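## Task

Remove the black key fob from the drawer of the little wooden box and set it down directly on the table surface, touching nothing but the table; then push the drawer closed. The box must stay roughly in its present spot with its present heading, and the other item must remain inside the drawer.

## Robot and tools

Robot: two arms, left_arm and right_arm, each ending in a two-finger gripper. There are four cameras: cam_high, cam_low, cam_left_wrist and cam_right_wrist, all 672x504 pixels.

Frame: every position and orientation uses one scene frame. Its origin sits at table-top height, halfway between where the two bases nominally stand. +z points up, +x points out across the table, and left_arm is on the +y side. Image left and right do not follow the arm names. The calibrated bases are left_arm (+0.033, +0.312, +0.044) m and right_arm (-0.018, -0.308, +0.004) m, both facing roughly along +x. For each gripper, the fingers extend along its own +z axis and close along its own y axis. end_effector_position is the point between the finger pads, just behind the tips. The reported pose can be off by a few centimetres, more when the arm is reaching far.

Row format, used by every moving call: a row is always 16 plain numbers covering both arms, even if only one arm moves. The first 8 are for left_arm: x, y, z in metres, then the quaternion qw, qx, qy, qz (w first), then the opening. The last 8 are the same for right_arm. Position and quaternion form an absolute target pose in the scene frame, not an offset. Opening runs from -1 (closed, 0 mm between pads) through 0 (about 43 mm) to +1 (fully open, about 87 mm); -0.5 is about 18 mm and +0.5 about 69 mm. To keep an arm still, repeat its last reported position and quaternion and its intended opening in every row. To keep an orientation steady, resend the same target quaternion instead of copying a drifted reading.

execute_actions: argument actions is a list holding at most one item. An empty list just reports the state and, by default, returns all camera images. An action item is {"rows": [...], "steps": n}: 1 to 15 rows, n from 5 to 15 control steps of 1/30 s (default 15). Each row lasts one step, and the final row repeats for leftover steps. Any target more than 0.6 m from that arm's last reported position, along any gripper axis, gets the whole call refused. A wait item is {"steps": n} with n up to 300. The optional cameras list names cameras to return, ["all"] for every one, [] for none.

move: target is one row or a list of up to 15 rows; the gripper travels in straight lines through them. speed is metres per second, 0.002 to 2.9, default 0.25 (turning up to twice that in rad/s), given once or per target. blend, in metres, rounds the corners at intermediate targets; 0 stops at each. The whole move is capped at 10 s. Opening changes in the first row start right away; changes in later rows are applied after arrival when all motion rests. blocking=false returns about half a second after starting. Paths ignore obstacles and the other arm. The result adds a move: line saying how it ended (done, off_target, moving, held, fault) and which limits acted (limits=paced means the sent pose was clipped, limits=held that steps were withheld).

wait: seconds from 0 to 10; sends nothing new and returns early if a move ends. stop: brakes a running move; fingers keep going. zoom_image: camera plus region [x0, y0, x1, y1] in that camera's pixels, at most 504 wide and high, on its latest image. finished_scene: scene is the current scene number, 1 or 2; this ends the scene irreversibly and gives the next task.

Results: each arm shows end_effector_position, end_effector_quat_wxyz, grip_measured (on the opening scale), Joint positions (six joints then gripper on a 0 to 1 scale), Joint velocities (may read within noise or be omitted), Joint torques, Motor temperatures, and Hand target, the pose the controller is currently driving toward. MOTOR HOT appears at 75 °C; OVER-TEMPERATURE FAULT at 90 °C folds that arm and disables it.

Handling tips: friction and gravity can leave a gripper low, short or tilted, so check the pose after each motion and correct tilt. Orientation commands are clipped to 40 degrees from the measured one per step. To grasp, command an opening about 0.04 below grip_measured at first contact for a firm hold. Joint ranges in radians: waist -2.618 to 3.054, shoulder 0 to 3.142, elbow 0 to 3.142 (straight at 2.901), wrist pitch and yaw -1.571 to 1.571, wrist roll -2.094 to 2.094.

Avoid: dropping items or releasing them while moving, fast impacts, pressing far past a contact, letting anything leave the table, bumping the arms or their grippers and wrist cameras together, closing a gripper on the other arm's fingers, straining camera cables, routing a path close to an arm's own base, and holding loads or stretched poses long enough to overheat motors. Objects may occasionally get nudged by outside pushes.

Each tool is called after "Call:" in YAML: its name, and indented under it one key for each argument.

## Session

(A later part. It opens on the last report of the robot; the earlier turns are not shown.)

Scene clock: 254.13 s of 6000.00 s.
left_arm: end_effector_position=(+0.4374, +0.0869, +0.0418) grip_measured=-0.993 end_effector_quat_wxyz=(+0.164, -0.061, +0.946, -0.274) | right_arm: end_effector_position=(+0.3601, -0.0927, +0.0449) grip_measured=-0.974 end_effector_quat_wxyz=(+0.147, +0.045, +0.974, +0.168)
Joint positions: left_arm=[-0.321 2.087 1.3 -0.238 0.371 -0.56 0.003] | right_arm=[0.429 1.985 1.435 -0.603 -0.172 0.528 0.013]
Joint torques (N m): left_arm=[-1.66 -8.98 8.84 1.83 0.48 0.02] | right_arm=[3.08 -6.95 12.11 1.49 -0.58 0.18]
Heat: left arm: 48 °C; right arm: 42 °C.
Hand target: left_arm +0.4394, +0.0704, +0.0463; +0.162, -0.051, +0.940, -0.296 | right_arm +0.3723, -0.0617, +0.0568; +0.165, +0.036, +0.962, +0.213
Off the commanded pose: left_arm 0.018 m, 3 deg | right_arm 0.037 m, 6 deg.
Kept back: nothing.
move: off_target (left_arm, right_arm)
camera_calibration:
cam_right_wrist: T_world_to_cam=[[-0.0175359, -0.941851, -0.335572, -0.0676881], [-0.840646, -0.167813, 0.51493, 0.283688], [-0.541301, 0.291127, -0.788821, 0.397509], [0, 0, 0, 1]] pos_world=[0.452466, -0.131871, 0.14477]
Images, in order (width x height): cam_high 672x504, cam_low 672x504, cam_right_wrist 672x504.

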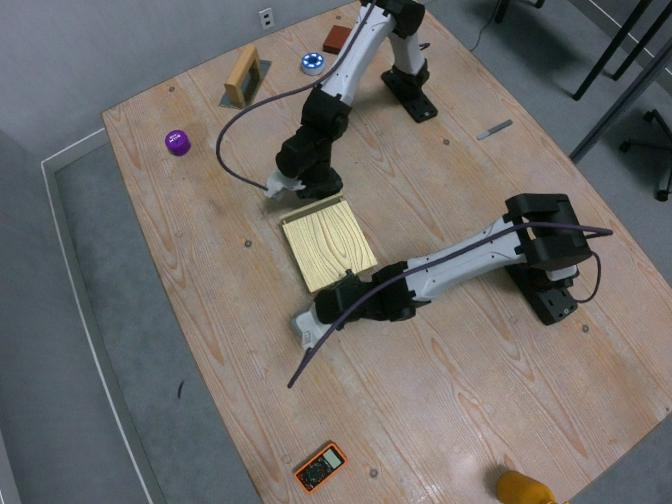

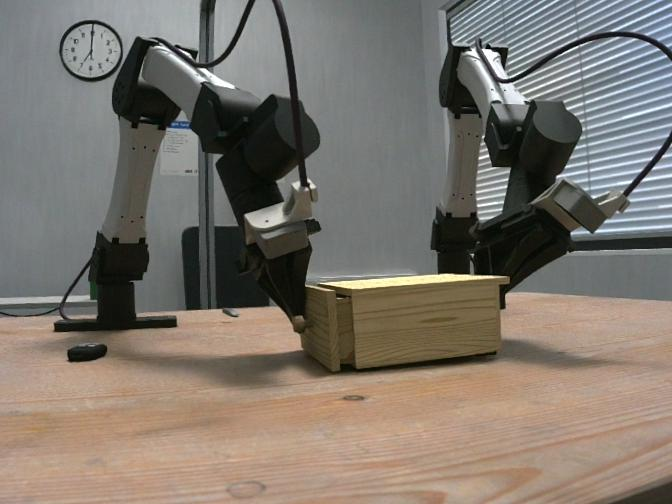

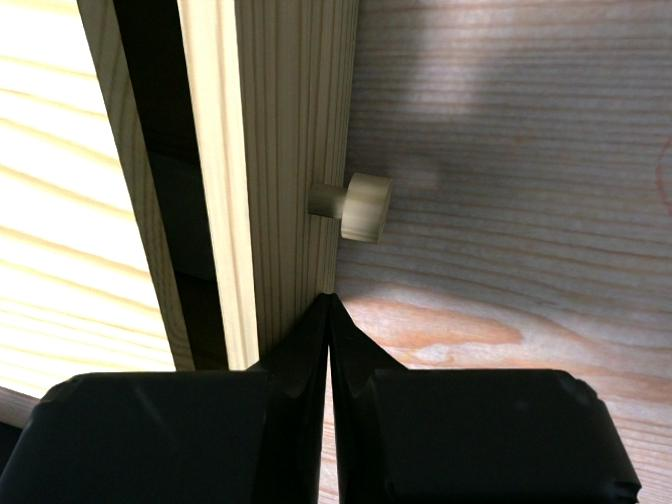

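Call:
move:
  target:
    - [0.44,0.07,0.046,0.162,-0.051,0.940,-0.296,-1,0.38,-0.035,0.055,0.166,0.037,0.961,0.213,-1]
  speed: [0.05]
  cameras: ["cam_high","cam_low","cam_right_wrist"]

Scene clock: 255.17 s of 6000.00 s.
left_arm: end_effector_position=(+0.4388, +0.0890, +0.0405) grip_measured=-0.993 end_effector_quat_wxyz=(+0.167, -0.064, +0.947, -0.268) | right_arm: end_effector_position=(+0.3628, -0.0745, +0.0433) grip_measured=-0.974 end_effector_quat_wxyz=(+0.142, +0.046, +0.976, +0.159)
Joint positions: left_arm=[-0.321 2.087 1.3 -0.238 0.356 -0.56 0.003] | right_arm=[0.472 2.036 1.509 -0.639 -0.144 0.565 0.013]
Joint torques (N m): left_arm=[-1.84 -8.95 8.79 1.83 0.6 0.02] | right_arm=[3.6 -7.24 12.49 1.68 -0.68 0.25]
Heat: left arm: 48 °C; right arm: 41 °C.
Hand target: left_arm +0.4393, +0.0706, +0.0463; +0.162, -0.051, +0.940, -0.295 | right_arm +0.3761, -0.0373, +0.0574; +0.164, +0.035, +0.963, +0.213
Off the commanded pose: left_arm 0.020 m, 4 deg | right_arm 0.045 m, 7 deg.
Kept back: nothing.
move: off_target (left_arm, right_arm)
camera_calibration:
cam_right_wrist: T_world_to_cam=[[-0.0237128, -0.947475, -0.318951, -0.0500077], [-0.83443, -0.156956, 0.528291, 0.28794], [-0.550604, 0.278669, -0.786879, 0.394776], [0, 0, 0, 1]] pos_world=[0.456445, -0.112199, 0.142574]
Images, in order (width x height): cam_high 672x504, cam_low 672x504, cam_right_wrist 672x504.

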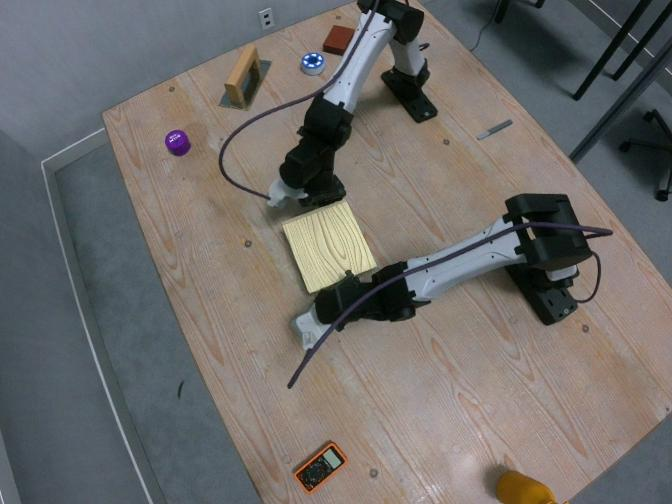

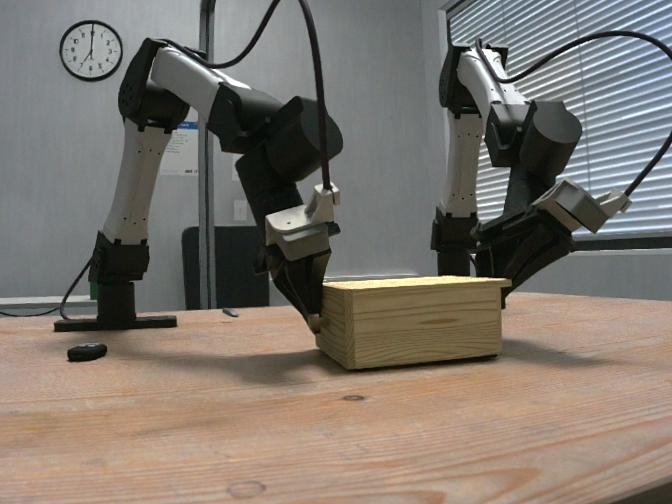

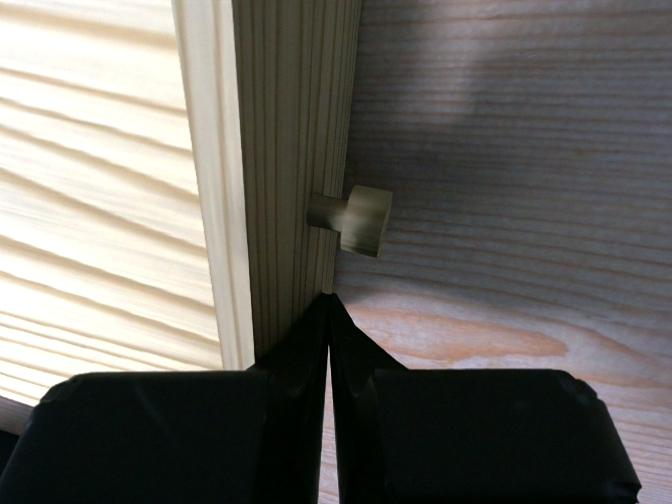

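Call:
move:
  target:
    - [0.44,0.07,0.046,0.162,-0.051,0.940,-0.296,-1,0.38,-0.02,0.055,0.166,0.037,0.961,0.213,-1]
    - [0.44,0.11,0.05,0.162,-0.051,0.940,-0.296,-1,0.36,-0.11,0.055,0.166,0.037,0.961,0.213,-1]
    - [0.42,0.24,0.15,0.162,-0.051,0.940,-0.296,-1,0.34,-0.22,0.14,0.17,0,0.985,0,-1]
  speed: [0.04,0.1,0.25]
  cameras: ["cam_high","cam_low","cam_right_wrist"]

Scene clock: 259.03 s of 6000.00 s.
left_arm: end_effector_position=(+0.4164, +0.2422, +0.1361) grip_measured=-0.993 end_effector_quat_wxyz=(+0.147, -0.063, +0.944, -0.290) | right_arm: end_effector_position=(+0.3333, -0.2168, +0.1187) grip_measured=-0.974 end_effector_quat_wxyz=(+0.140, +0.000, +0.990, -0.001)
Joint positions: left_arm=[0.089 1.874 1.414 -0.783 0.586 -0.148 0.003] | right_arm=[0.289 1.811 1.558 -1.045 0.073 0.249 0.013]
Joint torques (N m): left_arm=[-0.14 -10.35 8.85 1.16 0.4 0.31] | right_arm=[-0.49 -10.43 10.77 0.62 0.15 -0.24]
Heat: left arm: 48 °C; right arm: 42 °C.
Hand target: left_arm +0.4199, +0.2400, +0.1500; +0.162, -0.051, +0.940, -0.296 | right_arm +0.3394, -0.2201, +0.1398; +0.170, +0.000, +0.985, +0.000
Off the commanded pose: left_arm 0.015 m, 2 deg | right_arm 0.023 m, 3 deg.
Kept back: nothing.
move: off_target (left_arm, right_arm)
camera_calibration:
cam_right_wrist: T_world_to_cam=[[0.0206536, -0.99977, 0.00575019, -0.226125], [-0.826505, -0.0138375, 0.562759, 0.22535], [-0.56255, -0.0163756, -0.826601, 0.42222], [0, 0, 0, 1]] pos_world=[0.428443, -0.21604, 0.22349]
Images, in order (width x height): cam_high 672x504, cam_low 672x504, cam_right_wrist 672x504.

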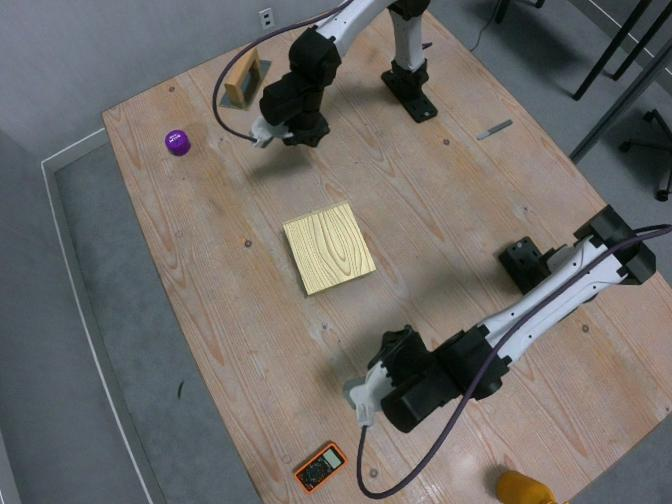

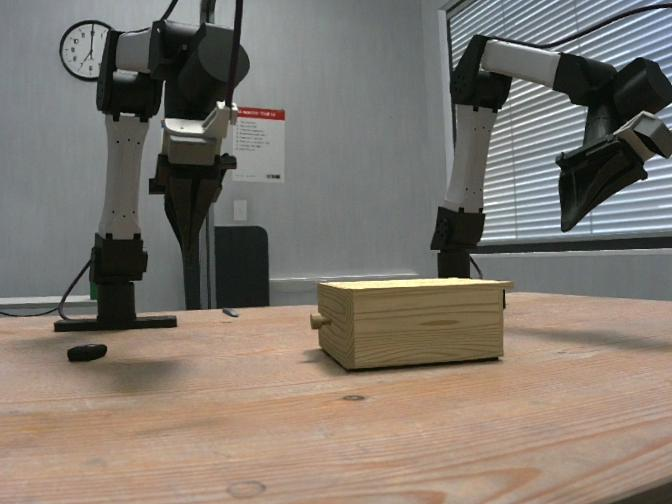

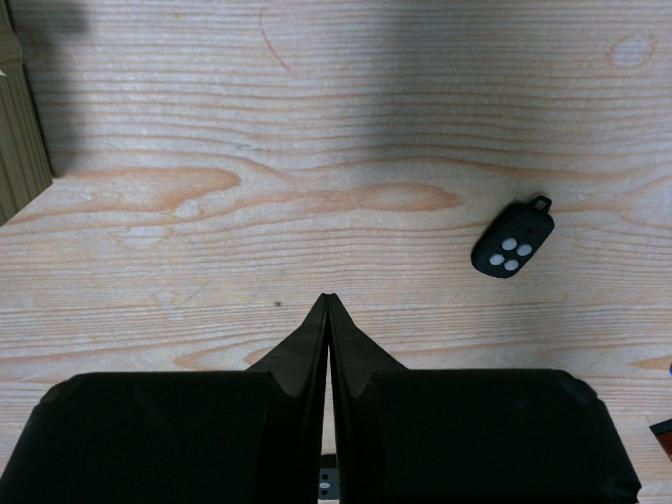

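Call:
zoom_image:
  camera: "cam_low"
  region: [290, 250, 540, 400]

Call:
zoom_image:
  camera: "cam_high"
  region: [260, 180, 400, 310]

Scaled by 2.016 from the camera's 672x504 image, which has a finer 960x720 frame.

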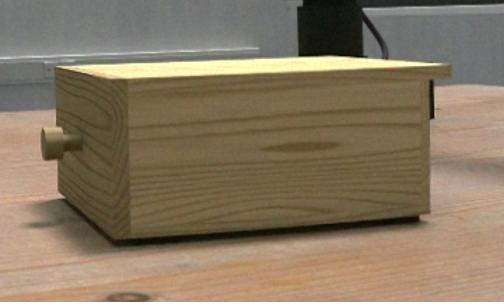

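Scaled by 3.600 from the camera's 672x504 image, which has a finer 960x720 frame.

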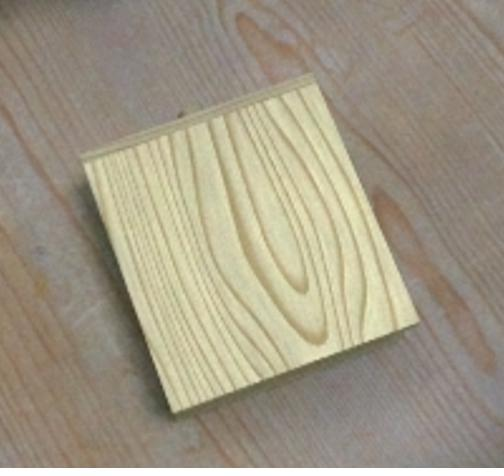

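Call:
move:
  target:
    - [0.53,0.12,0.16,-0.13,0,0.991,0,-1,0.30,-0.25,0.14,0.17,0,0.985,0,-1]
    - [0.54,0.022,0.13,-0.13,0,0.991,0,-1,0.30,-0.25,0.14,0.17,0,0.985,0,-1]
    - [0.535,0.022,0.045,-0.13,0,0.991,0,-1,0.30,-0.25,0.14,0.17,0,0.985,0,-1]
    - [0.50,0.022,0.04,-0.13,0,0.991,0,-1,0.30,-0.25,0.14,0.17,0,0.985,0,-1]
  speed: [0.25,0.2,0.12,0.06]
  blend: [0.02,0.02,0,0]
  cameras: ["cam_high","cam_low","cam_left_wrist"]

Scene clock: 268.43 s of 6000.00 s.
left_arm: end_effector_position=(+0.5117, +0.0224, +0.0453) grip_measured=-0.993 end_effector_quat_wxyz=(+0.096, -0.039, +0.986, -0.134) | right_arm: end_effector_position=(+0.2977, -0.2492, +0.1306) grip_measured=-0.974 end_effector_quat_wxyz=(+0.148, +0.000, +0.989, -0.008)
Joint positions: left_arm=[-0.457 2.858 2.849 -1.263 0.141 -0.561 0.003] | right_arm=[0.228 1.637 1.401 -1.047 0.073 0.188 0.013]
Joint torques (N m): left_arm=[-1.06 -13.35 8.18 0.65 0 0.15] | right_arm=[-0.76 -9.03 6.99 0.89 -0.02 -0.24]
Motor temperatures (°C): left_arm=[26 53 48 37 24 27 23] | right_arm=[25 42 36 33 28 28 28]
Heat: left arm: 53 °C; right arm: 42 °C.
Hand target: left_arm +0.4996, +0.0224, +0.0400; +0.076, -0.036, +0.989, -0.121 | right_arm +0.2999, -0.2500, +0.1400; +0.170, +0.000, +0.985, +0.000
Off the commanded pose: left_arm 0.013 m, 31 deg | right_arm 0.010 m, 3 deg.
elbow stopped short (left arm): the move would have taken joint 3 (elbow) straighter than the controller allows.
Kept back: nothing.
move: off_target (left_arm, right_arm)
camera_calibration:
cam_left_wrist: T_world_to_cam=[[0.0505517, -0.96471, 0.258417, -0.017868], [-0.795898, 0.117393, 0.593941, 0.402457], [-0.603317, -0.235699, -0.761876, 0.493085], [0, 0, 0, 1]] pos_world=[0.618704, 0.0517362, 0.141252]
Images, in order (width x height): cam_high 672x504, cam_low 672x504, cam_left_wrist 672x504.

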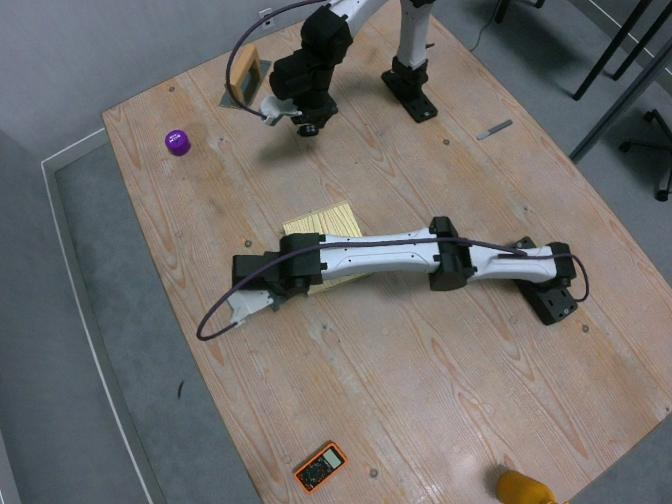

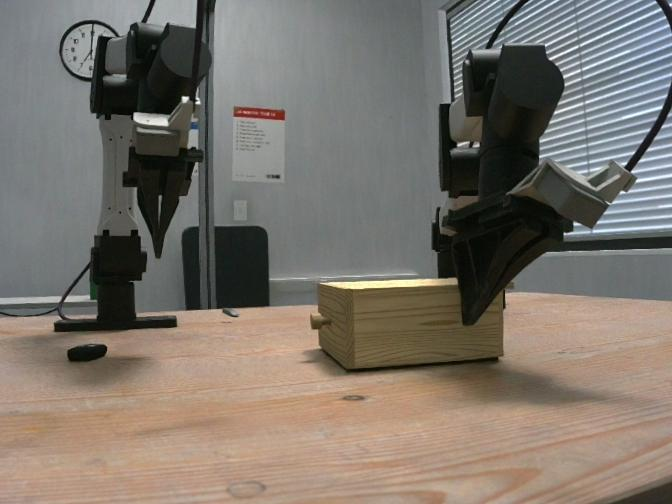

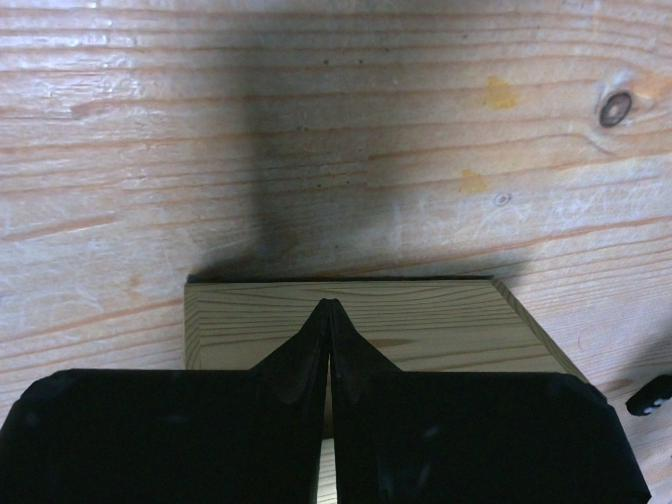

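Call:
move:
  target:
    - [0.477,0.028,0.045,0.09,-0.037,0.988,-0.125,-1,0.30,-0.25,0.14,0.17,0,0.985,0,-1]
  speed: [0.06]
  cameras: ["cam_high","cam_left_wrist"]

Call:
zoom_image:
  camera: "cam_high"
  region: [260, 180, 400, 310]

Scene clock: 269.73 s of 6000.00 s.
left_arm: end_effector_position=(+0.4878, +0.0322, +0.0358) grip_measured=-0.993 end_effector_quat_wxyz=(+0.097, -0.038, +0.987, -0.126) | right_arm: end_effector_position=(+0.2977, -0.2492, +0.1306) grip_measured=-0.974 end_effector_quat_wxyz=(+0.148, +0.000, +0.989, -0.008)
Joint positions: left_arm=[-0.466 2.576 2.264 -0.964 0.124 -0.566 0.003] | right_arm=[0.228 1.637 1.401 -1.047 0.073 0.188 0.013]
Joint torques (N m): left_arm=[-1.35 -16.09 5.37 0.95 0.06 0.04] | right_arm=[-0.75 -9.07 7.19 0.9 -0.02 -0.22]
Motor temperatures (°C): left_arm=[26 55 48 37 24 27 23] | right_arm=[25 42 36 33 28 28 28]
Heat: left arm: 55 °C; right arm: 42 °C.
Hand target: left_arm +0.4773, +0.0280, +0.0448; +0.090, -0.037, +0.987, -0.125 | right_arm +0.2999, -0.2500, +0.1400; +0.170, +0.000, +0.985, +0.000
Off the commanded pose: left_arm 0.015 m, 1 deg | right_arm 0.010 m, 3 deg.
Kept back: nothing.
move: off_target (left_arm, right_arm)
camera_calibration:
cam_left_wrist: T_world_to_cam=[[0.0511976, -0.96869, 0.242937, -0.00435375], [-0.796782, 0.107035, 0.594712, 0.388636], [-0.602094, -0.224015, -0.766355, 0.472888], [0, 0, 0, 1]] pos_world=[0.594604, 0.0601189, 0.132331]
Images, in order (width x height): cam_high 672x504, cam_left_wrist 672x504.

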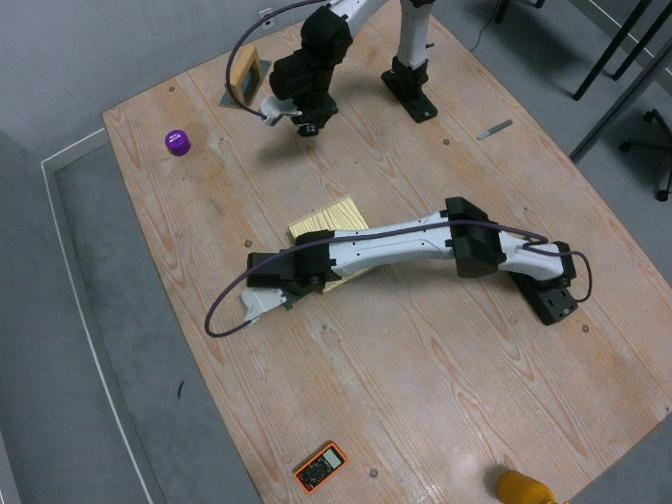

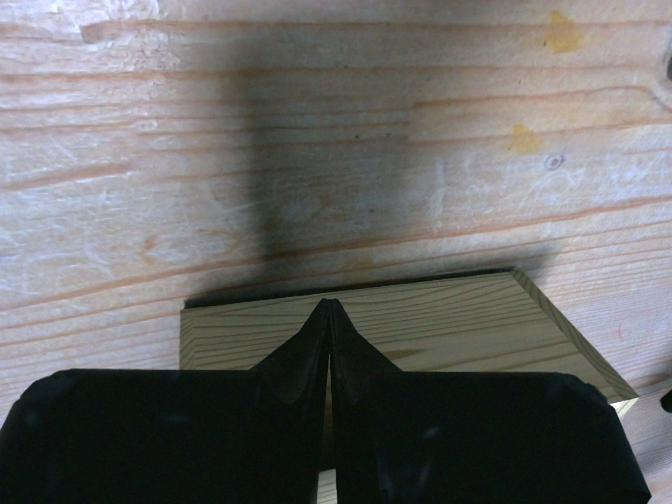

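Scaled by 3.600 from the camera's 672x504 image, which has a finer 960x720 frame.

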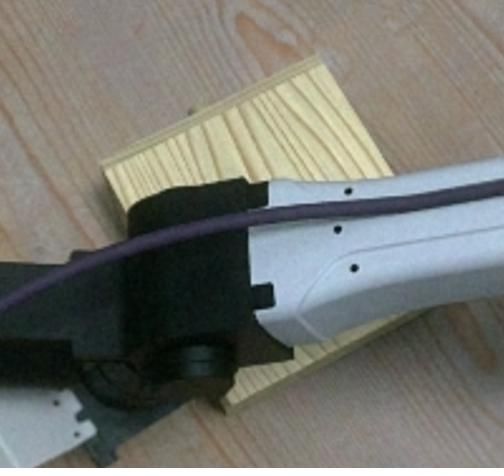

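Call:
move:
  target:
    - [0.52,0.03,0.05,0.09,-0.037,0.988,-0.125,-1,0.30,-0.25,0.14,0.17,0,0.985,0,-1]
    - [0.52,0.05,0.16,0.09,-0.037,0.988,-0.125,-1,0.30,-0.25,0.14,0.17,0,0.985,0,-1]
    - [0.40,0.25,0.17,0.17,0,0.985,0,-1,0.30,-0.25,0.14,0.17,0,0.985,0,-1]
  speed: [0.08,0.2,0.25]
  blend: [0.01,0.03,0]
  cameras: ["cam_high","cam_low"]

Call:
zoom_image:
  camera: "cam_high"
  region: [260, 180, 400, 310]

Call:
zoom_image:
  camera: "cam_low"
  region: [290, 250, 540, 400]

Scene clock: 272.80 s of 6000.00 s.
left_arm: end_effector_position=(+0.3991, +0.2474, +0.1678) grip_measured=-0.993 end_effector_quat_wxyz=(+0.161, -0.003, +0.987, -0.005) | right_arm: end_effector_position=(+0.2977, -0.2492, +0.1306) grip_measured=-0.974 end_effector_quat_wxyz=(+0.148, +0.000, +0.989, -0.008)
Joint positions: left_arm=[-0.174 1.799 1.571 -1.023 -0.047 -0.176 0.003] | right_arm=[0.228 1.637 1.401 -1.047 0.073 0.188 0.013]
Joint torques (N m): left_arm=[0.08 -9.4 6.08 1.4 -0.14 0.23] | right_arm=[-0.62 -9.02 7.05 0.91 -0.06 -0.25]
Motor temperatures (°C): left_arm=[26 57 48 37 24 27 23] | right_arm=[25 42 36 33 27 28 28]
Heat: left arm: 57 °C; right arm: 42 °C.
Hand target: left_arm +0.4000, +0.2500, +0.1701; +0.170, +0.000, +0.985, +0.000 | right_arm +0.2999, -0.2500, +0.1400; +0.170, +0.000, +0.985, +0.000
Off the commanded pose: left_arm 0.003 m, 1 deg | right_arm 0.010 m, 3 deg.
elbow stopped short (left arm): the move would have taken joint 3 (elbow) straighter than the controller allows.
Kept back: nothing.
move: off_target (right_arm)
Images, in order (width x height): cam_high 672x504, cam_low 672x504.

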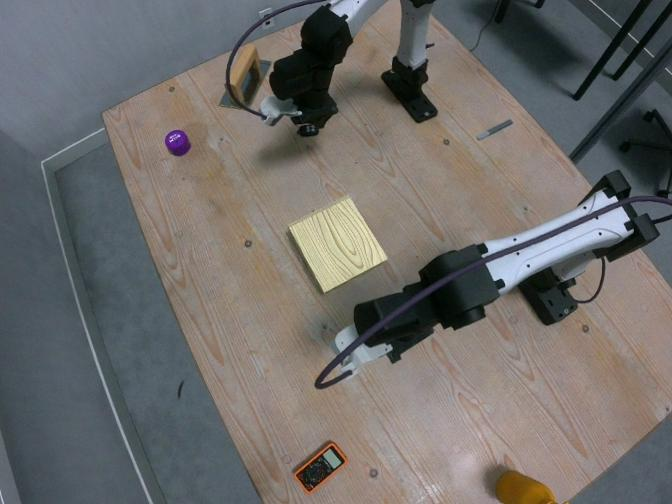

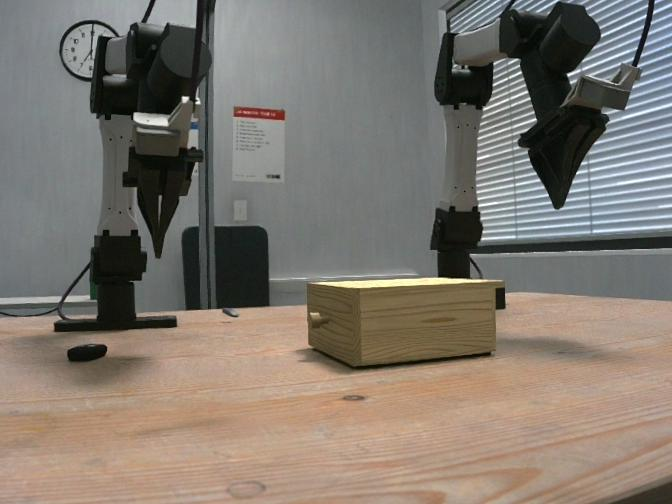

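Scaled by 3.600 from the camera's 672x504 image, which has a finer 960x720 frame.

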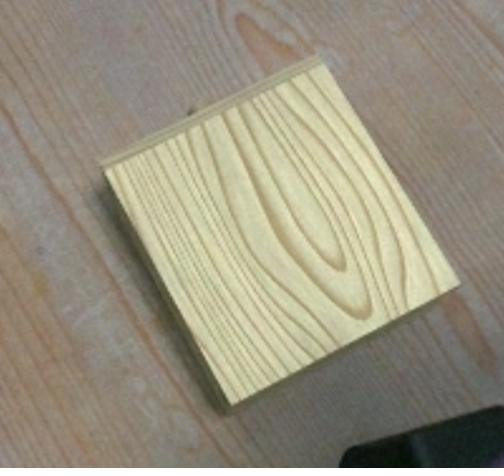

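Scaled by 2.016 from the camera's 672x504 image, which has a finer 960x720 frame.

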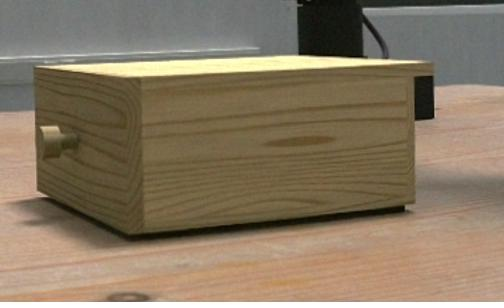

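Call:
finished_scene:
  scene: 1

The scene is finished: the task was done.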